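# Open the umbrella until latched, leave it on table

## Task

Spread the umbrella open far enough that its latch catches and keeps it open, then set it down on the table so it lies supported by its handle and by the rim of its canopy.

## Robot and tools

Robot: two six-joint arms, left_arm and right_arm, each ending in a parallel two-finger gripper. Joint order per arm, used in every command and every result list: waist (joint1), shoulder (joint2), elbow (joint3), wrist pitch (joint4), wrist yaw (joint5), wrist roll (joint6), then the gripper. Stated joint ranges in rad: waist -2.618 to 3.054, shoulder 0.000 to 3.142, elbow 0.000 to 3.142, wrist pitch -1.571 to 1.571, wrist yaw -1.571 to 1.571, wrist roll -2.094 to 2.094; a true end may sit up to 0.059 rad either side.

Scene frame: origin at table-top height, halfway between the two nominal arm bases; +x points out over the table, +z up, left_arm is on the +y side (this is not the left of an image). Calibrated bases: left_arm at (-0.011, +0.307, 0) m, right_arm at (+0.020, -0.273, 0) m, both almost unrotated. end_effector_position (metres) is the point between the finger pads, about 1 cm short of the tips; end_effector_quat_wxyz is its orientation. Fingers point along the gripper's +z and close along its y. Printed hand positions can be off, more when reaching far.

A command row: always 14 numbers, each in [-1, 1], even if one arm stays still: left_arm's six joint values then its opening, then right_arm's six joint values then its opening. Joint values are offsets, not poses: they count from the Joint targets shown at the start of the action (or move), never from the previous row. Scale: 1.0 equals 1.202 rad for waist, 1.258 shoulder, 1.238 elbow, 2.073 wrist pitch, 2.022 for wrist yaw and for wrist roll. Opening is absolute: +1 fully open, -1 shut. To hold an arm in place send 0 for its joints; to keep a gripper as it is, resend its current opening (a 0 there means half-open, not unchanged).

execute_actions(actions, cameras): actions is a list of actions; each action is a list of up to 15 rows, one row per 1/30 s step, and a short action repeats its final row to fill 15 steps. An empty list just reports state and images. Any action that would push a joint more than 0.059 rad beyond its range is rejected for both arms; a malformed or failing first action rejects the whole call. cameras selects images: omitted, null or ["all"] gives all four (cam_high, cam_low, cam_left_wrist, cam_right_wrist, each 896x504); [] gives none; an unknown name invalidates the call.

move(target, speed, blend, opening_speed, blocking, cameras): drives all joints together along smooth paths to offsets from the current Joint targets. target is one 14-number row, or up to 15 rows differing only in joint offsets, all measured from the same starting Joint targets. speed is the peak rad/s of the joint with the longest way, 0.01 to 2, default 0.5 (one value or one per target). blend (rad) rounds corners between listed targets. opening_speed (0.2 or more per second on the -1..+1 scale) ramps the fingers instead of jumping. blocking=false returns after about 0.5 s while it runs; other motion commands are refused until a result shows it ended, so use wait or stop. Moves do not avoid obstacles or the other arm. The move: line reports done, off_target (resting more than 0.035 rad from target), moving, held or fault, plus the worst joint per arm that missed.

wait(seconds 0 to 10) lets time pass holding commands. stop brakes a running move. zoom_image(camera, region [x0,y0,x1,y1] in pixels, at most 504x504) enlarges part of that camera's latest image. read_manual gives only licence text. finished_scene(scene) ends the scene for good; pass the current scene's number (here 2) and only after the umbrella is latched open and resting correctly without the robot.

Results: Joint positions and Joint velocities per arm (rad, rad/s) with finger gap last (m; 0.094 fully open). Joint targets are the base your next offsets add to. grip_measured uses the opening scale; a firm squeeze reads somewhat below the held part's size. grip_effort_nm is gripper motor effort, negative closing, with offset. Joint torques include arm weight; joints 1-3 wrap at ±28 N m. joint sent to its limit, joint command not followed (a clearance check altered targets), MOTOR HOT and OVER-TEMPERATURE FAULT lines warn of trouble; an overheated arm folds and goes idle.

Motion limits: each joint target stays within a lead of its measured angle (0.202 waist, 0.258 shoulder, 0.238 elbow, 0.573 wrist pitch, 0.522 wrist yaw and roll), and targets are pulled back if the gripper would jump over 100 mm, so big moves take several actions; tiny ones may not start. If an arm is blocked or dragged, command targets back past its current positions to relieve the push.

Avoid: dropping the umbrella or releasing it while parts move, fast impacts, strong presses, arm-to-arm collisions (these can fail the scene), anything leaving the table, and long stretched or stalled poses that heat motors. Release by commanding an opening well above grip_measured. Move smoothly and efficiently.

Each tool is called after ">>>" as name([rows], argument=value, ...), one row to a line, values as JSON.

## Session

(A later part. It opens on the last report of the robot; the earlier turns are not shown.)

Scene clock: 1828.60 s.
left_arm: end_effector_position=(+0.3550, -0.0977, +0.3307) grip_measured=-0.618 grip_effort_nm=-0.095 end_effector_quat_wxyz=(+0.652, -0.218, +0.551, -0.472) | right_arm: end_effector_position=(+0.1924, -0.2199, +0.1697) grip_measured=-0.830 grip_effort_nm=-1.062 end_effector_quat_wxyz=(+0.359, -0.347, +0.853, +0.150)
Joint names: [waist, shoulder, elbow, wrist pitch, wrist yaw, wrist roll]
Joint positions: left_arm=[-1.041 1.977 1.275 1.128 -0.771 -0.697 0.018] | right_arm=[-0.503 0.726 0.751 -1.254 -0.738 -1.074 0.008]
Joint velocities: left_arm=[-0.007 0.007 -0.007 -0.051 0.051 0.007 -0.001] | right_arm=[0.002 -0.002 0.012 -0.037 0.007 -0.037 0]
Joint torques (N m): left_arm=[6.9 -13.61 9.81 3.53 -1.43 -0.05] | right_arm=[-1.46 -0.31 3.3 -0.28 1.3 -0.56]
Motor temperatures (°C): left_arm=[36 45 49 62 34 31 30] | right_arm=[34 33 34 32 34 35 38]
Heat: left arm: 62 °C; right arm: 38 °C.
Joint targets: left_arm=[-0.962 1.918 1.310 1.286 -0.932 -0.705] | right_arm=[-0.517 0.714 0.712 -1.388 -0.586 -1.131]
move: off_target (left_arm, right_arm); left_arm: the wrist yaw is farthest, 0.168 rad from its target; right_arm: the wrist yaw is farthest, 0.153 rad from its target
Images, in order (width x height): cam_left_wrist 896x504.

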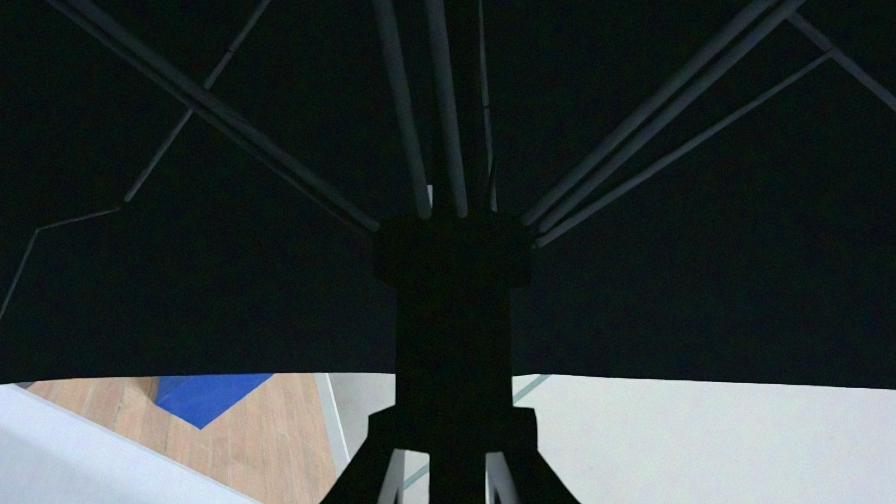

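>>> move(target=[0.01,0,0,0.0,0,0,-0.62,-0.193,0.008,-0.040,-0.054,-0.016,-0.143,-0.93], speed=0.15, cameras=["cam_left_wrist"])

Scene clock: 1833.70 s.
left_arm: end_effector_position=(+0.3477, -0.1107, +0.3299) grip_measured=-0.618 grip_effort_nm=-0.090 end_effector_quat_wxyz=(+0.644, -0.194, +0.560, -0.484) | right_arm: end_effector_position=(+0.1755, -0.2281, +0.1578) grip_measured=-0.830 grip_effort_nm=-1.062 end_effector_quat_wxyz=(+0.370, -0.331, +0.853, +0.161)
Joint names: [waist, shoulder, elbow, wrist pitch, wrist yaw, wrist roll]
Joint positions: left_arm=[-1.053 1.977 1.275 1.112 -0.725 -0.697 0.018] | right_arm=[-0.737 0.726 0.7 -1.415 -0.823 -1.354 0.008]
Joint velocities: left_arm=[-0.012 -0.012 0.007 -0.037 -0.066 0.051 -0.001] | right_arm=[-0.002 -0.012 -0.002 -0.007 0.037 -0.051 -0.001]
Joint torques (N m): left_arm=[7.57 -12.96 9.39 3.47 -1.58 -0.04] | right_arm=[-1.14 0.68 3.19 -0.16 1.82 -0.62]
Motor temperatures (°C): left_arm=[36 45 48 62 34 31 30] | right_arm=[34 33 34 32 34 35 38]
Heat: left arm: 62 °C; right arm: 38 °C.
Joint targets: left_arm=[-0.966 1.928 1.305 1.259 -0.899 -0.704] | right_arm=[-0.749 0.724 0.662 -1.499 -0.618 -1.421]
move: off_target (left_arm, right_arm); left_arm: the wrist yaw is farthest, 0.207 rad from its target; right_arm: the wrist yaw is farthest, 0.205 rad from its target
Images, in order (width x height): cam_left_wrist 896x504.

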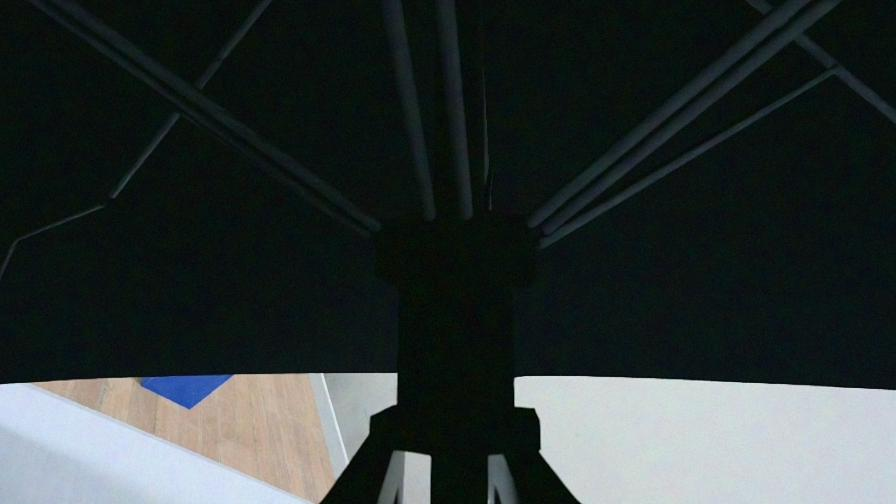

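>>> move(target=[-0.0865,0.0493,-0.0121,-0.0719,0.0786,0,-0.62,0,0,0,0,0,0,-0.93], speed=0.2, cameras=["cam_low","cam_right_wrist","cam_high","cam_left_wrist"])

Scene clock: 1907.57 s.
left_arm: end_effector_position=(+0.3306, -0.1357, +0.3125) grip_measured=-0.619 grip_effort_nm=-0.081 end_effector_quat_wxyz=(+0.625, -0.162, +0.591, -0.483) | right_arm: end_effector_position=(+0.1653, -0.2331, +0.1457) grip_measured=-0.830 grip_effort_nm=-1.062 end_effector_quat_wxyz=(+0.334, -0.327, +0.871, +0.154)
Joint names: [waist, shoulder, elbow, wrist pitch, wrist yaw, wrist roll]
Joint positions: left_arm=[-1.097 1.988 1.275 1.045 -0.704 -0.706 0.018] | right_arm=[-0.746 0.726 0.692 -1.445 -0.748 -1.361 0.008]
Joint velocities: left_arm=[-0.007 -0.007 -0.007 -0.11 0.051 -0.007 0] | right_arm=[-0.012 0.002 -0.012 0.022 -0.007 0.007 -0.001]
Joint torques (N m): left_arm=[2.39 -9.09 8.2 2.68 -0.25 0.06] | right_arm=[-0.29 0.73 3.77 0.03 1.02 -0.56]
Motor temperatures (°C): left_arm=[37 46 47 72 37 31 30] | right_arm=[34 33 33 32 38 35 38]
Heat: left arm: 72 °C; right arm: 38 °C.
Joint targets: left_arm=[-1.070 1.990 1.290 1.110 -0.740 -0.703] | right_arm=[-0.749 0.724 0.662 -1.499 -0.618 -1.420]
move: off_target (left_arm, right_arm); left_arm: the wrist pitch is farthest, 0.065 rad from its target; right_arm: the wrist yaw is farthest, 0.130 rad from its target

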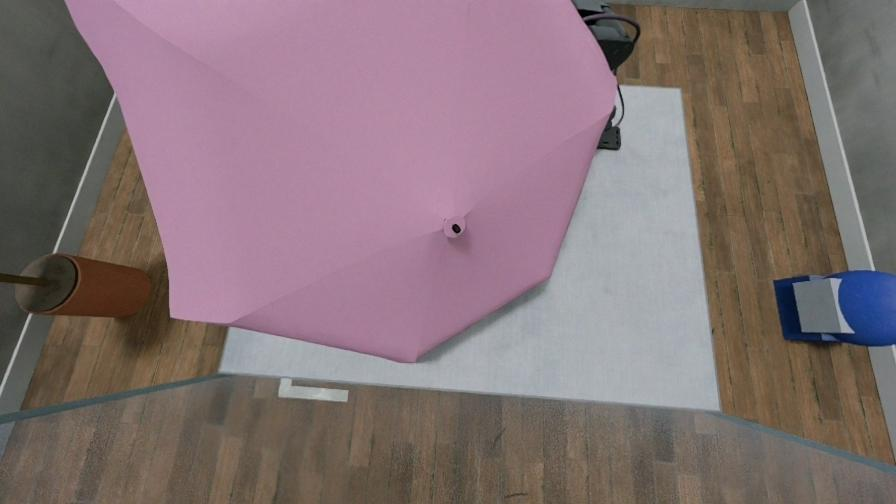

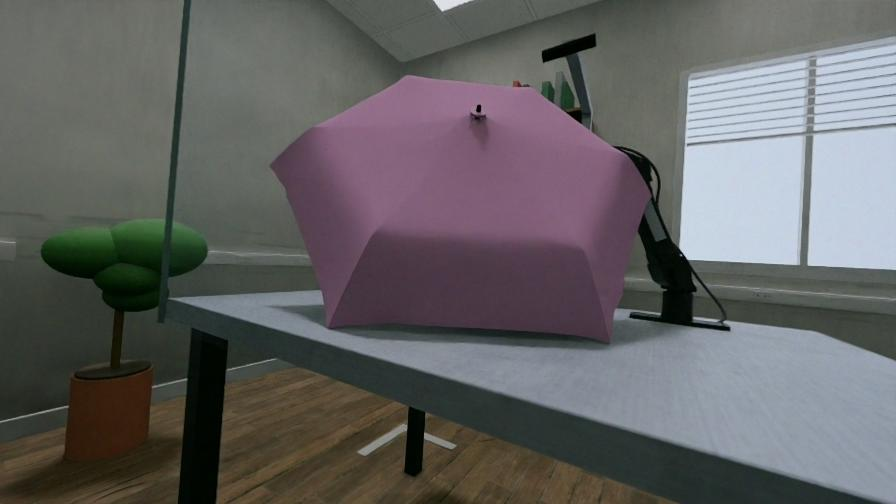

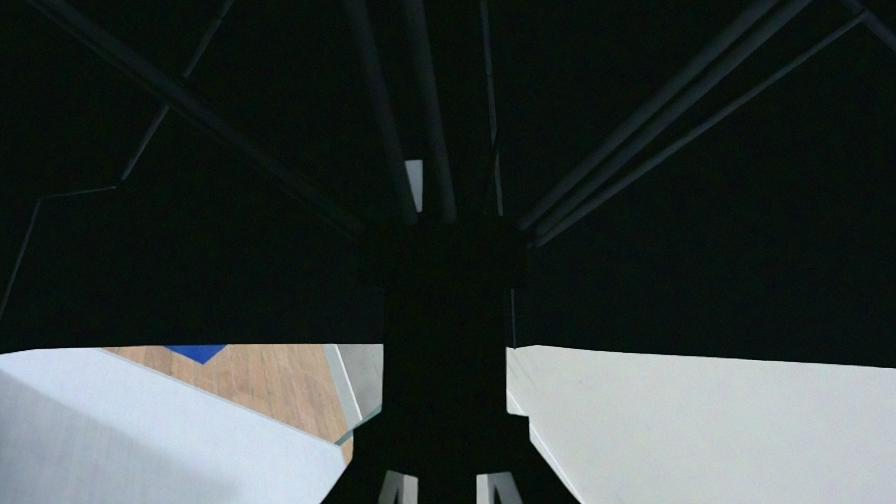

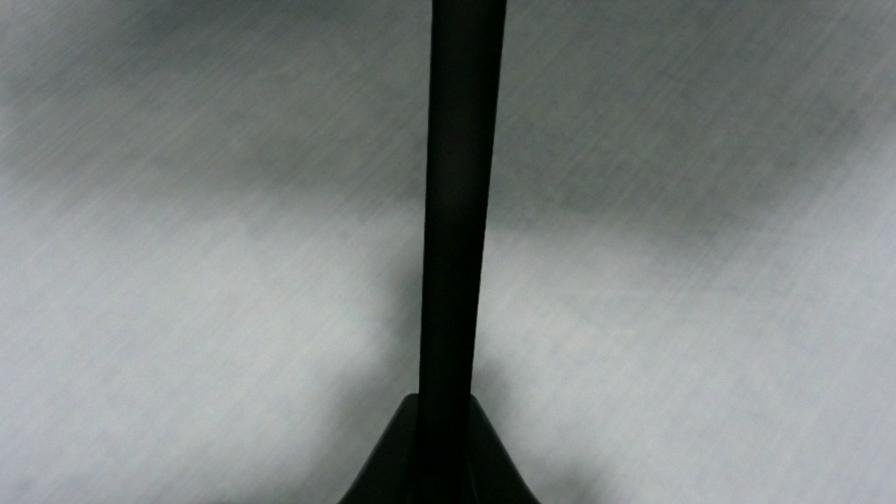

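>>> move(target=[-0.0499,0.0358,0,-0.0121,0.0025,0.0064,-0.62,0,0,0,0,0,0,-0.93], speed=0.2, cameras=["cam_left_wrist"])

>>> move(target=[0,0,0,0,0,0,0.1,0,0,0,0,0,0,-0.93], opening_speed=1.5, cameras=["cam_left_wrist"])

Scene clock: 2035.57 s.
left_arm: end_effector_position=(+0.3173, -0.1505, +0.2968) grip_measured=-0.619 grip_effort_nm=-0.085 end_effector_quat_wxyz=(+0.617, -0.152, +0.602, -0.483) | right_arm: end_effector_position=(+0.1586, -0.2360, +0.1373) grip_measured=-0.830 grip_effort_nm=-1.077 end_effector_quat_wxyz=(+0.310, -0.329, +0.879, +0.149)
Joint names: [waist, shoulder, elbow, wrist pitch, wrist yaw, wrist roll]
Joint positions: left_arm=[-1.134 2.019 1.275 1.053 -0.72 -0.705 0.018] | right_arm=[-0.746 0.726 0.683 -1.457 -0.7 -1.37 0.008]
Joint velocities: left_arm=[0.002 -0.007 -0.022 -0.051 0.037 -0.007 0.001] | right_arm=[0.002 0.002 -0.002 -0.11 0.051 0.007 -0.001]
Joint torques (N m): left_arm=[0.43 -8.28 8.09 2.34 -0.06 0.2] | right_arm=[-0.31 0.65 4.56 0.13 0.51 -0.47]
Motor temperatures (°C): left_arm=[35 43 47 66 33 31 30] | right_arm=[34 33 33 32 36 36 38]
Heat: left arm: 66 °C; right arm: 38 °C.
Joint targets: left_arm=[-1.130 2.035 1.290 1.085 -0.735 -0.690] | right_arm=[-0.749 0.724 0.662 -1.499 -0.618 -1.420]
move: off_target (right_arm); right_arm: the wrist yaw is farthest, 0.082 rad from its target
Images, in order (width x height): cam_left_wrist 896x504.

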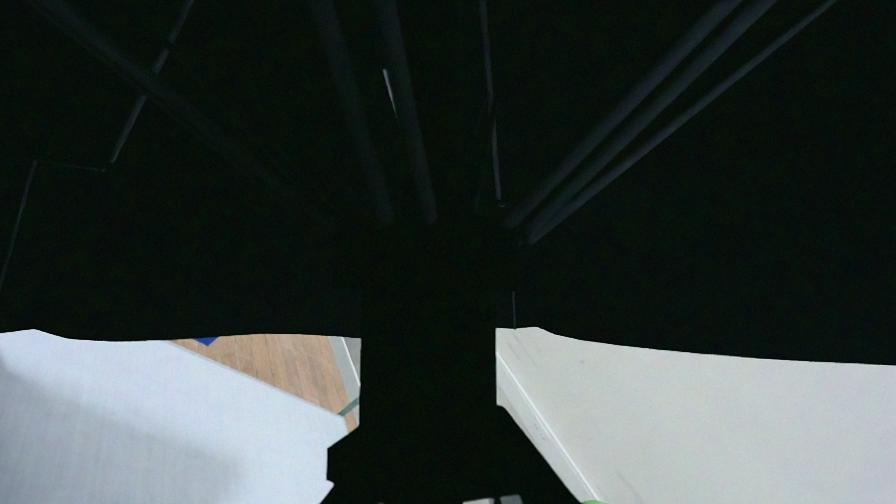

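Scene clock: 2036.40 s.
left_arm: end_effector_position=(+0.3162, -0.1471, +0.3031) grip_measured=+0.099 grip_effort_nm=0.071 end_effector_quat_wxyz=(+0.621, -0.163, +0.590, -0.490) | right_arm: end_effector_position=(+0.1538, -0.2375, +0.1337) grip_measured=-0.830 grip_effort_nm=-1.067 end_effector_quat_wxyz=(+0.295, -0.332, +0.884, +0.147)
Joint names: [waist, shoulder, elbow, wrist pitch, wrist yaw, wrist roll]
Joint positions: left_arm=[-1.137 2.019 1.275 1.088 -0.734 -0.703 0.052] | right_arm=[-0.746 0.726 0.683 -1.472 -0.67 -1.378 0.008]
Joint velocities: left_arm=[-0.007 0.017 -0.002 0.051 0.007 0.022 0.001] | right_arm=[-0.027 0.007 -0.032 -0.051 0.022 -0.007 -0.001]
Joint torques (N m): left_arm=[0.62 -8.23 8.08 1.92 0.11 0.17] | right_arm=[-0.38 0.7 4.51 0.23 0.16 -0.4]
Motor temperatures (°C): left_arm=[35 43 47 65 33 31 30] | right_arm=[34 33 33 32 36 36 38]
Heat: left arm: 65 °C; right arm: 38 °C.
Joint targets: left_arm=[-1.130 2.035 1.290 1.085 -0.736 -0.691] | right_arm=[-0.749 0.724 0.662 -1.499 -0.618 -1.421]
move: off_target (right_arm); right_arm: the wrist yaw is farthest, 0.052 rad from its target
Images, in order (width x height): cam_left_wrist 896x504.

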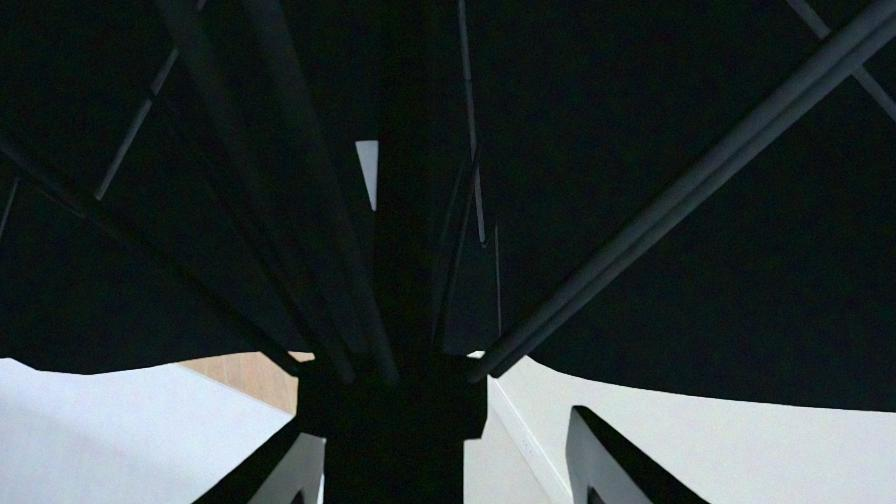

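>>> execute_actions(actions=[], cameras=["cam_high", "cam_low", "cam_left_wrist", "cam_right_wrist"])

Scene clock: 2051.57 s.
left_arm: end_effector_position=(+0.3163, -0.1469, +0.3033) grip_measured=+0.099 grip_effort_nm=0.071 end_effector_quat_wxyz=(+0.621, -0.163, +0.590, -0.490) | right_arm: end_effector_position=(+0.1537, -0.2374, +0.1337) grip_measured=-0.830 grip_effort_nm=-1.067 end_effector_quat_wxyz=(+0.295, -0.331, +0.884, +0.147)
Joint names: [waist, shoulder, elbow, wrist pitch, wrist yaw, wrist roll]
Joint positions: left_arm=[-1.137 2.019 1.275 1.089 -0.735 -0.702 0.052] | right_arm=[-0.746 0.726 0.683 -1.472 -0.67 -1.378 0.008]
Joint velocities: left_arm=[0.002 0.002 0.002 -0.066 -0.051 -0.037 0] | right_arm=[-0.007 0.012 0.012 -0.037 -0.007 -0.037 -0.001]
Joint torques (N m): left_arm=[0.64 -8.25 8.06 1.91 0.1 0.17] | right_arm=[-0.31 0.73 4.53 0.24 0.16 -0.4]
Motor temperatures (°C): left_arm=[35 44 47 62 33 31 30] | right_arm=[34 33 33 32 36 35 38]
Heat: left arm: 62 °C; right arm: 38 °C.
Joint targets: left_arm=[-1.130 2.035 1.290 1.085 -0.736 -0.691] | right_arm=[-0.749 0.724 0.662 -1.500 -0.618 -1.420]
Tool commands: left_gripper/opening=+0.1 right_gripper/opening=-0.93

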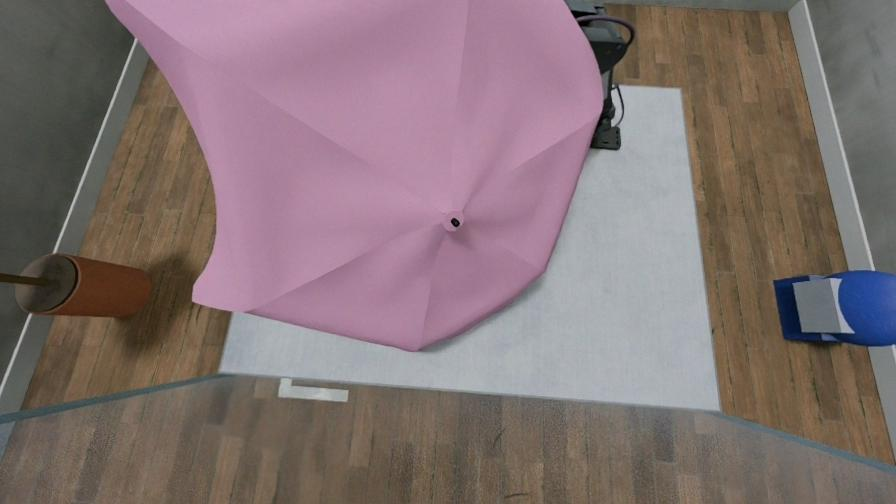

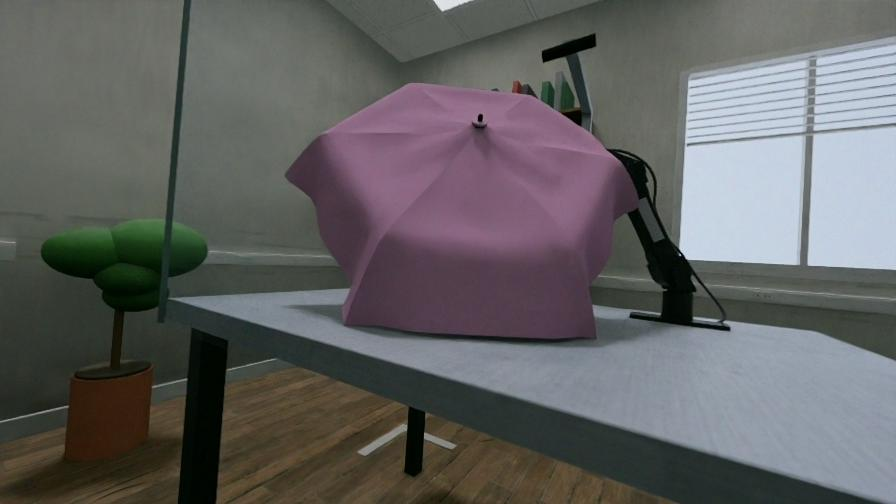

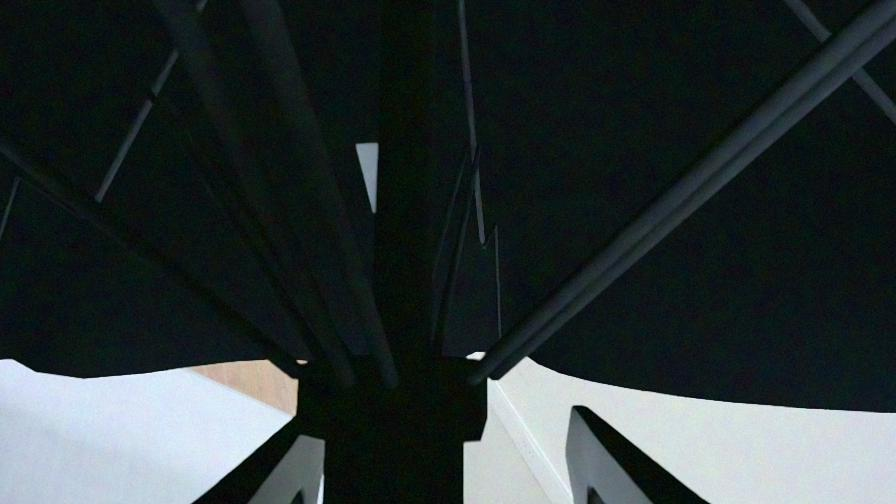

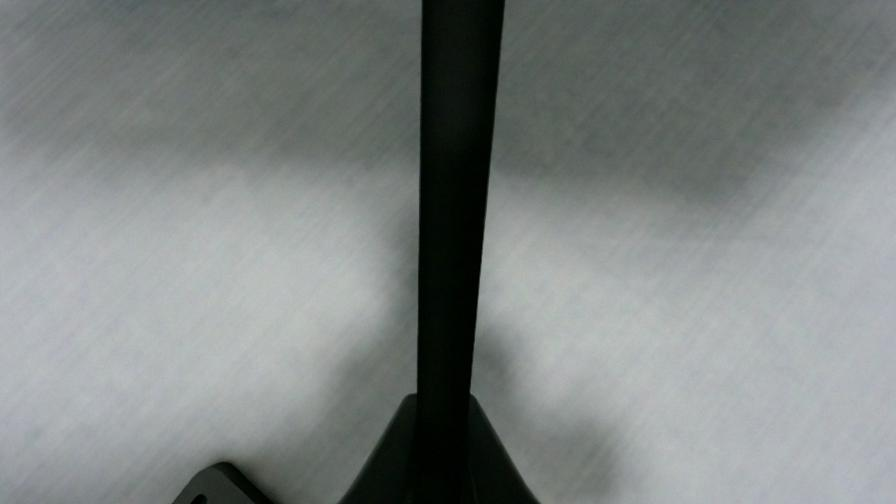

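>>> move([
  [-0.1156,-0.1045,-0.2359,0.1037,-0.0628,0.0351,0.1,0,0,0,0,0,0,-0.93],
  [-0.1165,-0.4253,-0.4766,-0.0892,0.0673,0.0351,0.1,0,0,0,0,0,0,-0.93],
  [-0.5158,-0.8227,-0.5573,-0.1375,0.2156,0.045,0.1,0,0,0,0,0,0,-0.93],
  [-0.4908,-0.902,-0.3958,-0.2822,0.364,-0.0638,0.1,0,0,0,0,0,0,-0.93],
], speed=[0.3,0.5,0.7,0.7], blend=[0.02,0.1,0.2,0])

Scene clock: 2175.37 s.
left_arm: end_effector_position=(-0.0699, -0.0260, +0.4491) grip_measured=+0.099 grip_effort_nm=0.066 end_effector_quat_wxyz=(-0.236, -0.248, -0.499, +0.796) | right_arm: end_effector_position=(+0.1527, -0.2382, +0.1327) grip_measured=-0.830 grip_effort_nm=-1.067 end_effector_quat_wxyz=(+0.291, -0.333, +0.885, +0.145)
Joint names: [waist, shoulder, elbow, wrist pitch, wrist yaw, wrist roll]
Joint positions: left_arm=[-1.728 0.905 0.779 0.514 -0.008 -0.818 0.052] | right_arm=[-0.746 0.726 0.683 -1.474 -0.661 -1.38 0.008]
Joint velocities: left_arm=[0.002 0.002 -0.007 -0.11 -0.037 0.007 -0.001] | right_arm=[-0.007 -0.002 -0.007 -0.022 -0.007 -0.007 -0.002]
Joint torques (N m): left_arm=[0.69 -1.73 9.42 1.95 0.09 0.03] | right_arm=[-0.32 0.72 4.55 0.25 0.08 -0.38]
Motor temperatures (°C): left_arm=[35 44 46 54 32 31 30] | right_arm=[34 32 33 32 34 35 38]
Heat: left arm: 54 °C; right arm: 38 °C.
Joint targets: left_arm=[-1.720 0.900 0.800 0.500 0.000 -0.820] | right_arm=[-0.749 0.724 0.662 -1.499 -0.618 -1.421]
move: off_target (right_arm); blend cut to 0.15 rad at target 3; right_arm: the wrist yaw is farthest, 0.043 rad from its target

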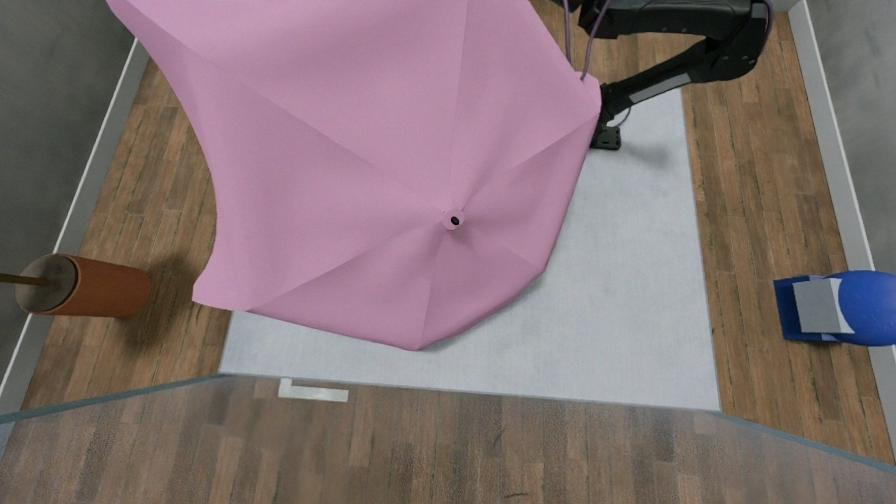

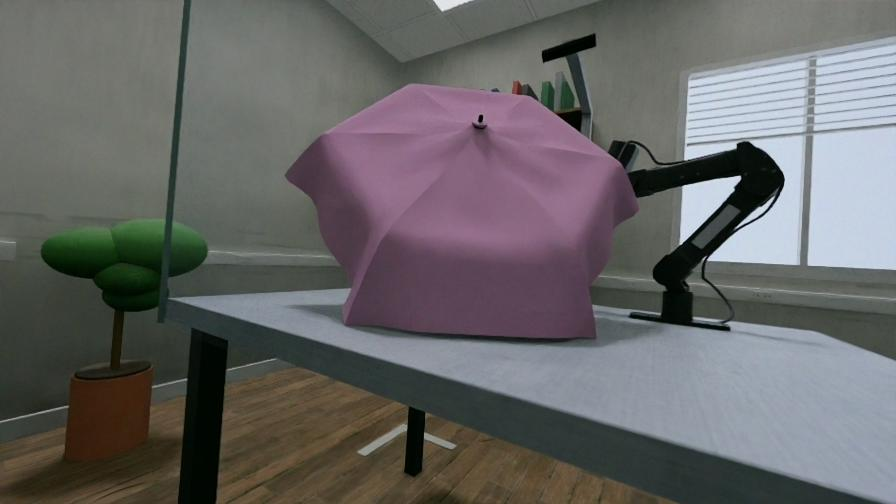

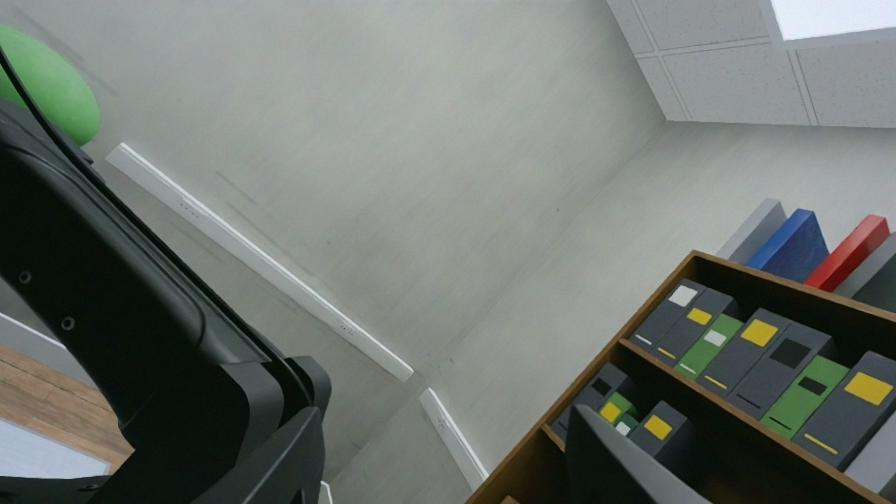

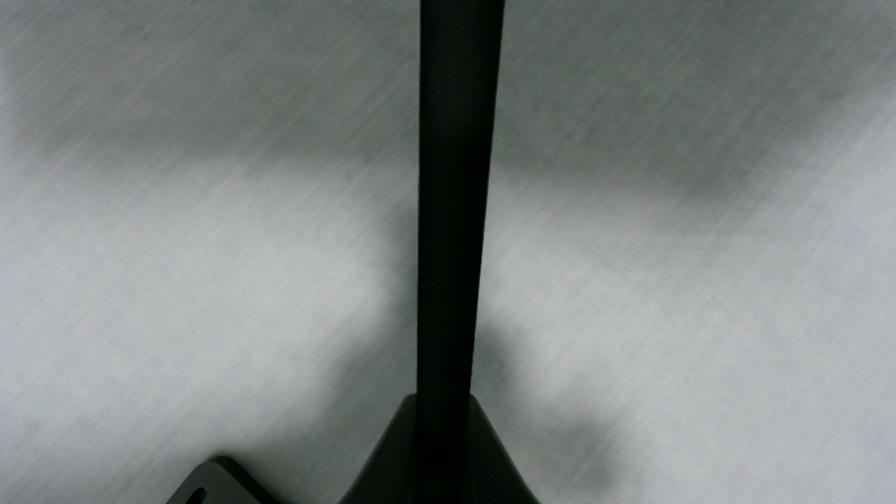

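>>> move([
  [0,0,0,0,0,0,0.1,0.2265,-0.0632,0.0025,0.0562,0.0230,0.1650,-0.93],
  [0,0,0,0,0,0,0.1,0.4627,-0.0963,0.0053,0.1161,0.0723,0.3212,-0.93],
  [0,0,0,0,0,0,0.1,0.7854,-0.0909,0.0148,0.1867,0.1680,0.5033,-0.93],
], speed=0.35, blend=[0.05,0.05,0], cameras=["cam_high","cam_right_wrist"])

Scene clock: 2394.40 s.
left_arm: end_effector_position=(-0.0701, -0.0261, +0.4488) grip_measured=+0.099 grip_effort_nm=0.066 end_effector_quat_wxyz=(-0.235, -0.249, -0.499, +0.796) | right_arm: end_effector_position=(+0.1633, -0.1812, +0.1367) grip_measured=-0.830 grip_effort_nm=-1.057 end_effector_quat_wxyz=(+0.257, -0.341, +0.896, +0.125)
Joint names: [waist, shoulder, elbow, wrist pitch, wrist yaw, wrist roll]
Joint positions: left_arm=[-1.728 0.905 0.779 0.513 -0.007 -0.819 0.052] | right_arm=[0.188 0.616 0.683 -1.132 -0.296 -0.397 0.008]
Joint velocities: left_arm=[0.002 -0.012 -0.007 -0.007 0.022 0.022 0] | right_arm=[0.007 -0.017 -0.012 -0.022 -0.022 -0.007 -0.001]
Joint torques (N m): left_arm=[0.68 -1.76 9.42 1.95 0.06 0.04] | right_arm=[0.7 0.39 6.56 1.37 0.05 -0.07]
Motor temperatures (°C): left_arm=[34 38 46 49 32 31 30] | right_arm=[34 32 33 32 33 35 38]
Heat: left arm: 49 °C; right arm: 38 °C.
Joint targets: left_arm=[-1.720 0.900 0.800 0.500 0.001 -0.820] | right_arm=[0.195 0.610 0.680 -1.113 -0.278 -0.403]
move: done
Images, in order (width x height): cam_high 896x504, cam_right_wrist 896x504.

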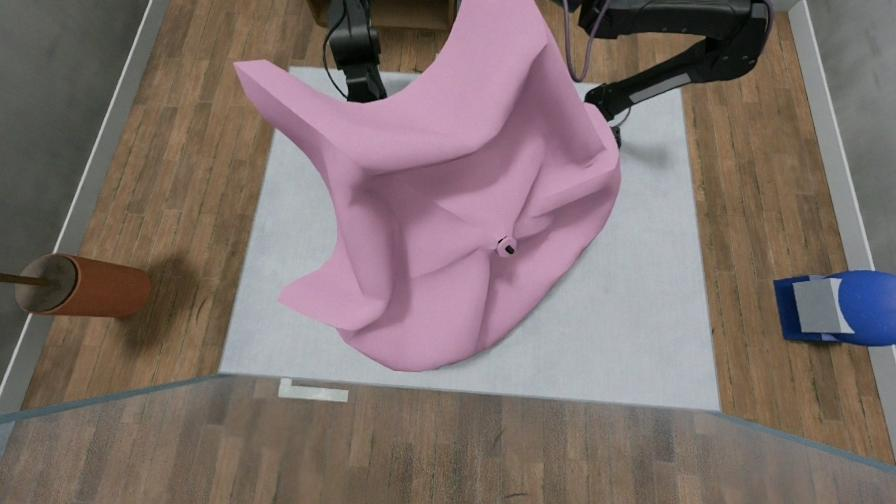

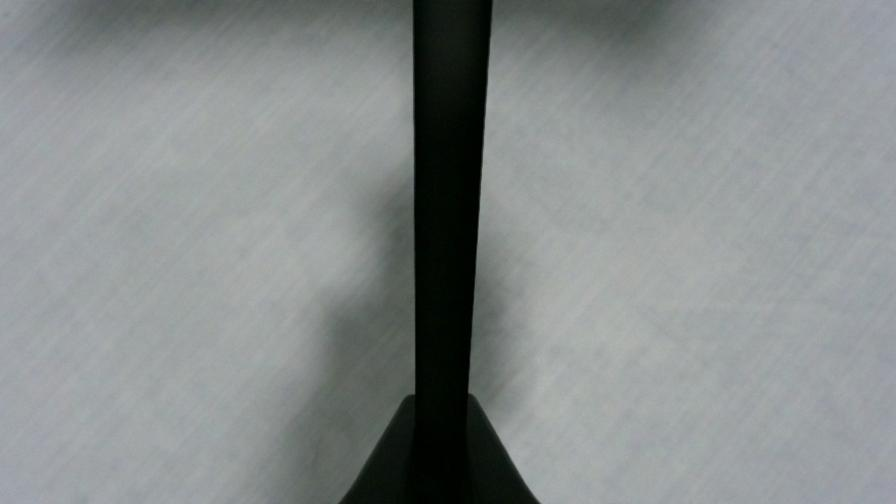

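>>> execute_actions(actions=[])

Scene clock: 2407.67 s.
left_arm: end_effector_position=(-0.0701, -0.0261, +0.4488) grip_measured=+0.099 grip_effort_nm=0.066 end_effector_quat_wxyz=(-0.235, -0.249, -0.499, +0.796) | right_arm: end_effector_position=(+0.1633, -0.1812, +0.1367) grip_measured=-0.830 grip_effort_nm=-1.067 end_effector_quat_wxyz=(+0.257, -0.341, +0.896, +0.125)
Joint names: [waist, shoulder, elbow, wrist pitch, wrist yaw, wrist roll]
Joint positions: left_arm=[-1.728 0.905 0.779 0.513 -0.007 -0.819 0.052] | right_arm=[0.188 0.616 0.683 -1.132 -0.295 -0.396 0.008]
Joint velocities: left_arm=[0.007 -0.012 0.002 -0.037 0.081 -0.022 0] | right_arm=[-0.002 0.002 0.007 -0.051 0.037 0.081 0]
Joint torques (N m): left_arm=[0.7 -1.72 9.42 1.96 0.07 0.02] | right_arm=[0.69 0.44 6.56 1.37 0.01 -0.06]
Motor temperatures (°C): left_arm=[34 38 46 48 32 31 30] | right_arm=[34 32 33 33 33 35 38]
Heat: left arm: 48 °C; right arm: 38 °C.
Joint targets: left_arm=[-1.720 0.900 0.800 0.500 0.001 -0.820] | right_arm=[0.195 0.610 0.680 -1.113 -0.278 -0.403]
Tool commands: left_gripper/opening=+0.1 right_gripper/opening=-0.93

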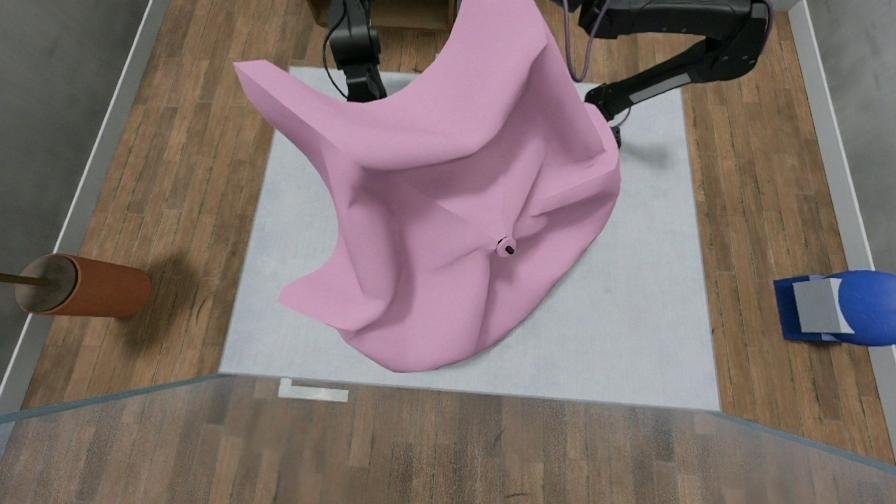

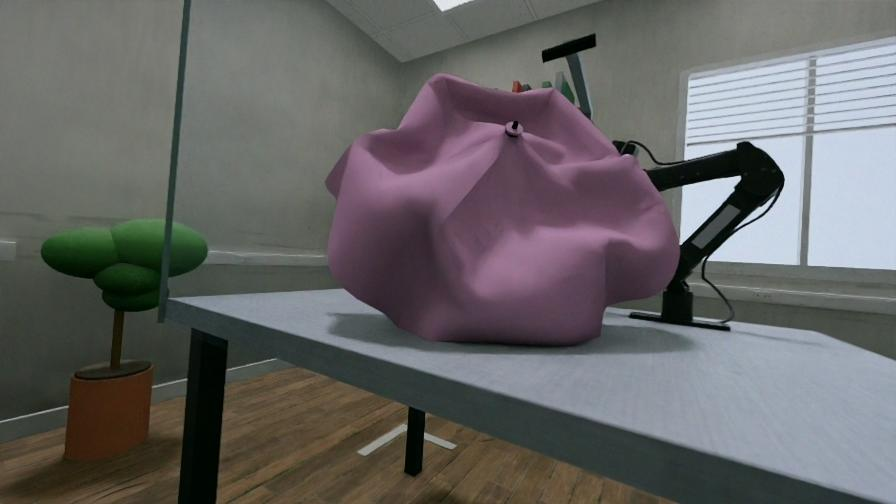

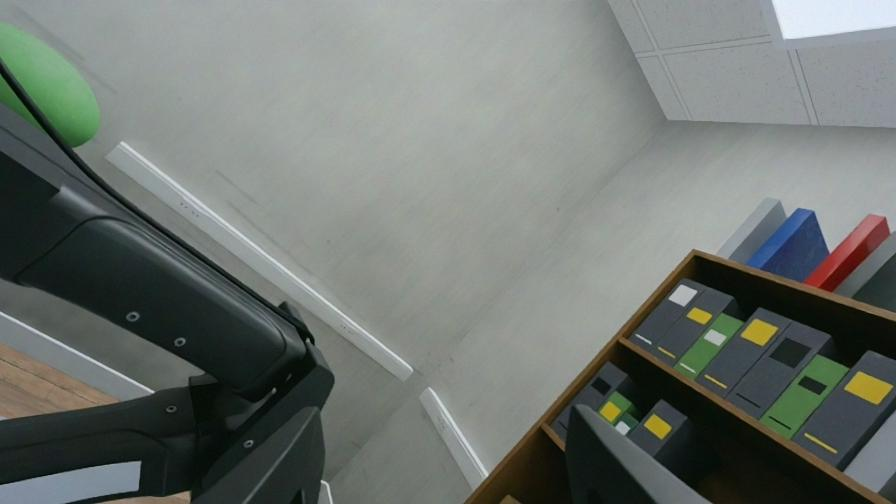

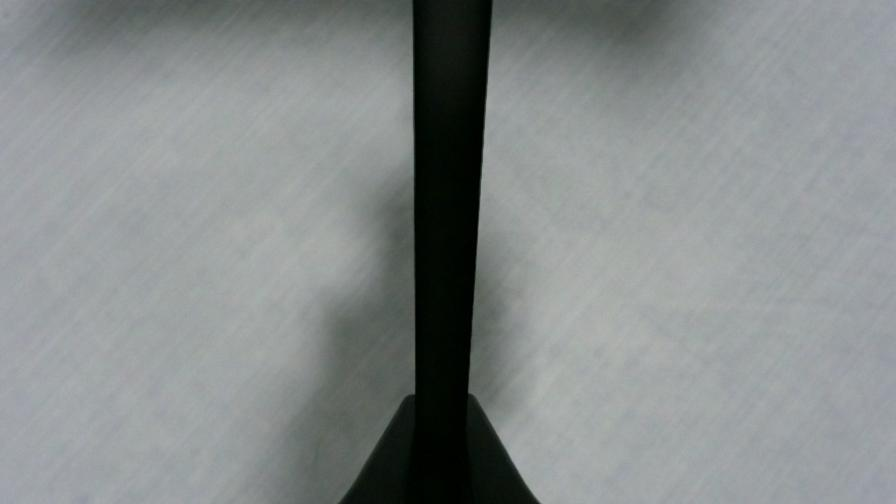

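>>> move(target=[0,0,0,0,0,0,0.1,0.2777,0.0746,0.0371,0.0929,0.1617,0.2328,-0.93], speed=0.3, cameras=["cam_high","cam_low"])

Scene clock: 2419.63 s.
left_arm: end_effector_position=(-0.0701, -0.0261, +0.4488) grip_measured=+0.099 grip_effort_nm=0.056 end_effector_quat_wxyz=(-0.235, -0.249, -0.499, +0.796) | right_arm: end_effector_position=(+0.1861, -0.1622, +0.1348) grip_measured=-0.830 grip_effort_nm=-1.062 end_effector_quat_wxyz=(+0.267, -0.254, +0.926, +0.085)
Joint names: [waist, shoulder, elbow, wrist pitch, wrist yaw, wrist roll]
Joint positions: left_arm=[-1.728 0.905 0.779 0.513 -0.007 -0.819 0.052] | right_arm=[0.525 0.707 0.683 -0.978 0.008 0.055 0.008]
Joint velocities: left_arm=[0.002 -0.002 0.002 0.007 0.066 -0.022 0] | right_arm=[0.002 0.007 0.007 0.022 -0.022 -0.037 0]
Joint torques (N m): left_arm=[0.7 -1.73 9.42 1.95 0.06 0.03] | right_arm=[0.31 -0.08 10.89 1.83 0.48 0.14]
Motor temperatures (°C): left_arm=[34 38 46 48 32 31 30] | right_arm=[34 32 34 34 33 35 38]
Heat: left arm: 48 °C; right arm: 38 °C.
Joint targets: left_arm=[-1.720 0.900 0.800 0.500 0.001 -0.820] | right_arm=[0.528 0.704 0.726 -0.920 0.049 0.068]
move: off_target (right_arm); right_arm: the wrist pitch is farthest, 0.057 rad from its target
Images, in order (width x height): cam_high 896x504, cam_low 896x504.

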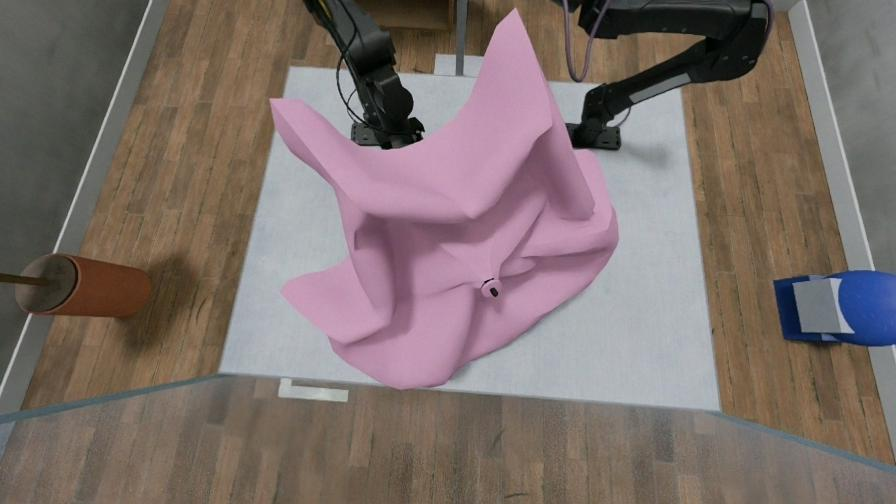

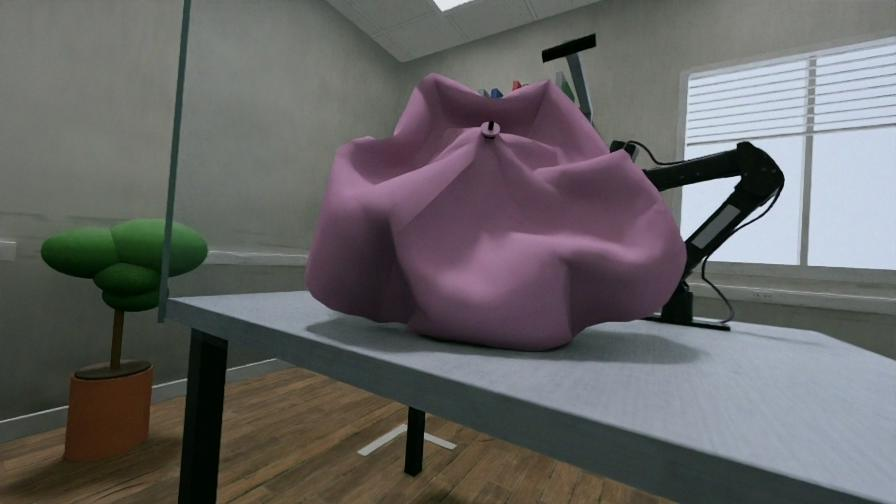

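>>> move([
  [0,0,0,0,0,0,0.1,0.19,0.13,0.056,-0.005,0.073,0.131,-0.93],
  [0,0,0,0,0,0,0.1,0.3852,0.2643,0.1131,-0.0106,0.1464,0.2631,-0.93],
], speed=0.25, blend=0.05, cameras=["cam_high","cam_low"])

Scene clock: 2448.23 s.
left_arm: end_effector_position=(-0.0701, -0.0261, +0.4488) grip_measured=+0.099 grip_effort_nm=0.061 end_effector_quat_wxyz=(-0.235, -0.249, -0.499, +0.796) | right_arm: end_effector_position=(+0.1758, -0.0982, +0.1293) grip_measured=-0.831 grip_effort_nm=-1.062 end_effector_quat_wxyz=(+0.232, -0.200, +0.951, +0.045)
Joint names: [waist, shoulder, elbow, wrist pitch, wrist yaw, wrist roll]
Joint positions: left_arm=[-1.728 0.905 0.779 0.513 -0.007 -0.819 0.052] | right_arm=[0.989 1.036 0.823 -0.97 0.285 0.584 0.008]
Joint velocities: left_arm=[-0.012 0.002 0.002 -0.007 0.051 -0.081 -0.001] | right_arm=[0.017 -0.017 0.007 -0.066 0.022 -0.095 -0.001]
Joint torques (N m): left_arm=[0.68 -1.74 9.43 1.96 0.06 0.03] | right_arm=[0.27 -1.68 10.84 1.26 0.84 0.16]
Motor temperatures (°C): left_arm=[34 37 46 48 32 31 30] | right_arm=[34 32 36 36 33 35 38]
Heat: left arm: 48 °C; right arm: 38 °C.
Joint targets: left_arm=[-1.720 0.900 0.800 0.500 0.001 -0.820] | right_arm=[0.991 1.036 0.866 -0.942 0.345 0.600]
move: off_target (right_arm); right_arm: the wrist yaw is farthest, 0.060 rad from its target
Images, in order (width x height): cam_high 896x504, cam_low 896x504.

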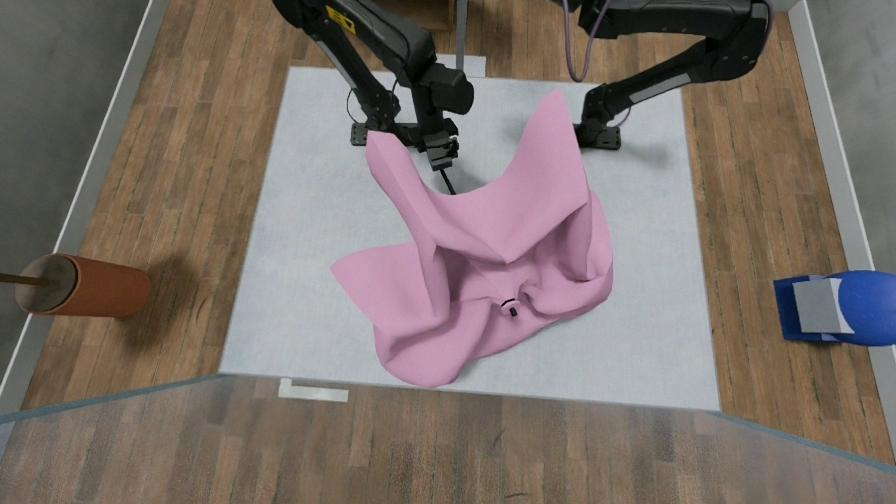

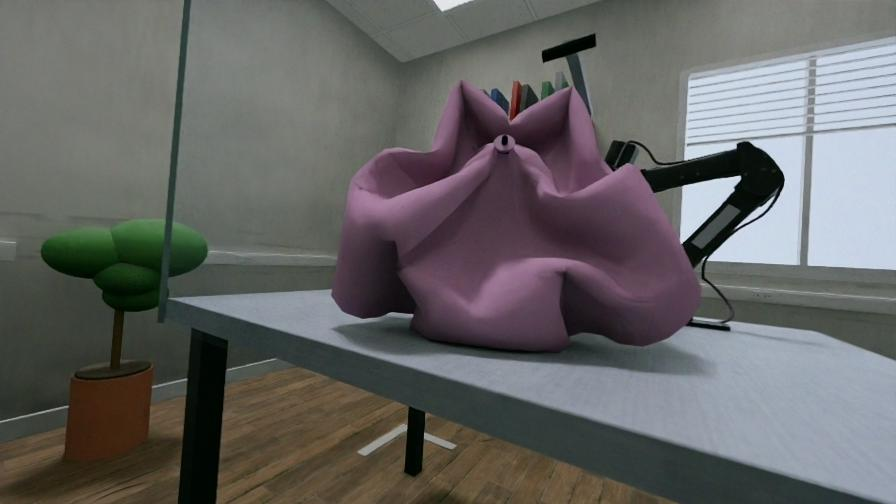

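>>> execute_actions(actions=[], cameras=["cam_right_wrist"])

>>> zoom_image(camera="cam_right_wrist", region=[250, 0, 650, 504])

Scene clock: 2487.50 s.
left_arm: end_effector_position=(-0.0701, -0.0261, +0.4488) grip_measured=+0.099 grip_effort_nm=0.056 end_effector_quat_wxyz=(-0.235, -0.249, -0.499, +0.796) | right_arm: end_effector_position=(+0.1758, -0.0983, +0.1293) grip_measured=-0.831 grip_effort_nm=-1.062 end_effector_quat_wxyz=(+0.232, -0.200, +0.951, +0.045)
Joint names: [waist, shoulder, elbow, wrist pitch, wrist yaw, wrist roll]
Joint positions: left_arm=[-1.728 0.905 0.779 0.513 -0.007 -0.819 0.052] | right_arm=[0.989 1.036 0.823 -0.97 0.285 0.585 0.008]
Joint velocities: left_arm=[-0.007 -0.012 0.002 0.051 0.037 -0.007 0] | right_arm=[-0.017 -0.007 -0.002 -0.037 -0.007 0.007 0]
Joint torques (N m): left_arm=[0.7 -1.73 9.42 1.96 0.06 0.04] | right_arm=[0.25 -1.72 10.81 1.25 0.83 0.16]
Motor temperatures (°C): left_arm=[34 37 46 48 32 31 30] | right_arm=[34 32 36 36 34 34 38]
Heat: left arm: 48 °C; right arm: 38 °C.
Joint targets: left_arm=[-1.720 0.900 0.800 0.500 0.001 -0.820] | right_arm=[0.991 1.036 0.866 -0.942 0.345 0.600]
Tool commands: left_gripper/opening=+0.1 right_gripper/opening=-0.93
Images, in order (width x height): cam_right_wrist 896x504.

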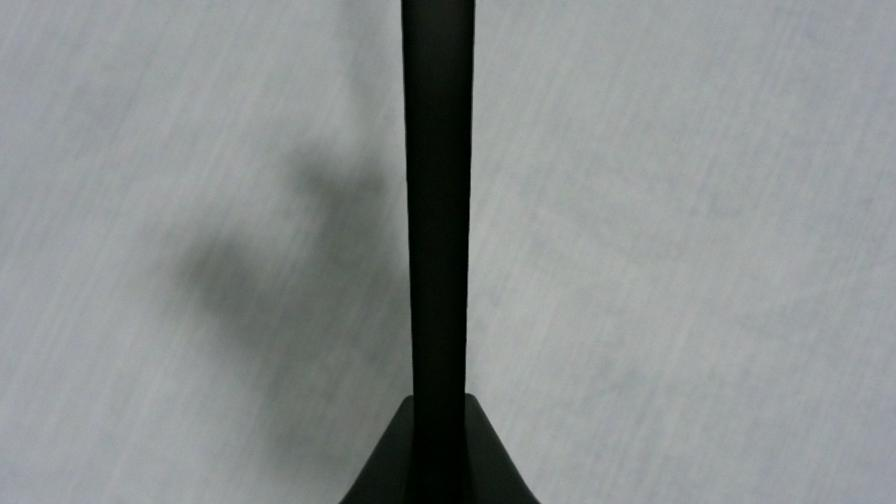

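Scaled by 1.000.

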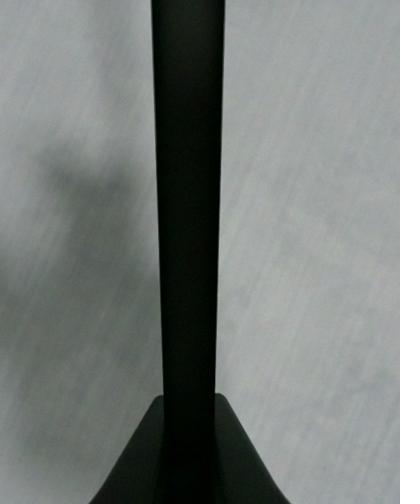

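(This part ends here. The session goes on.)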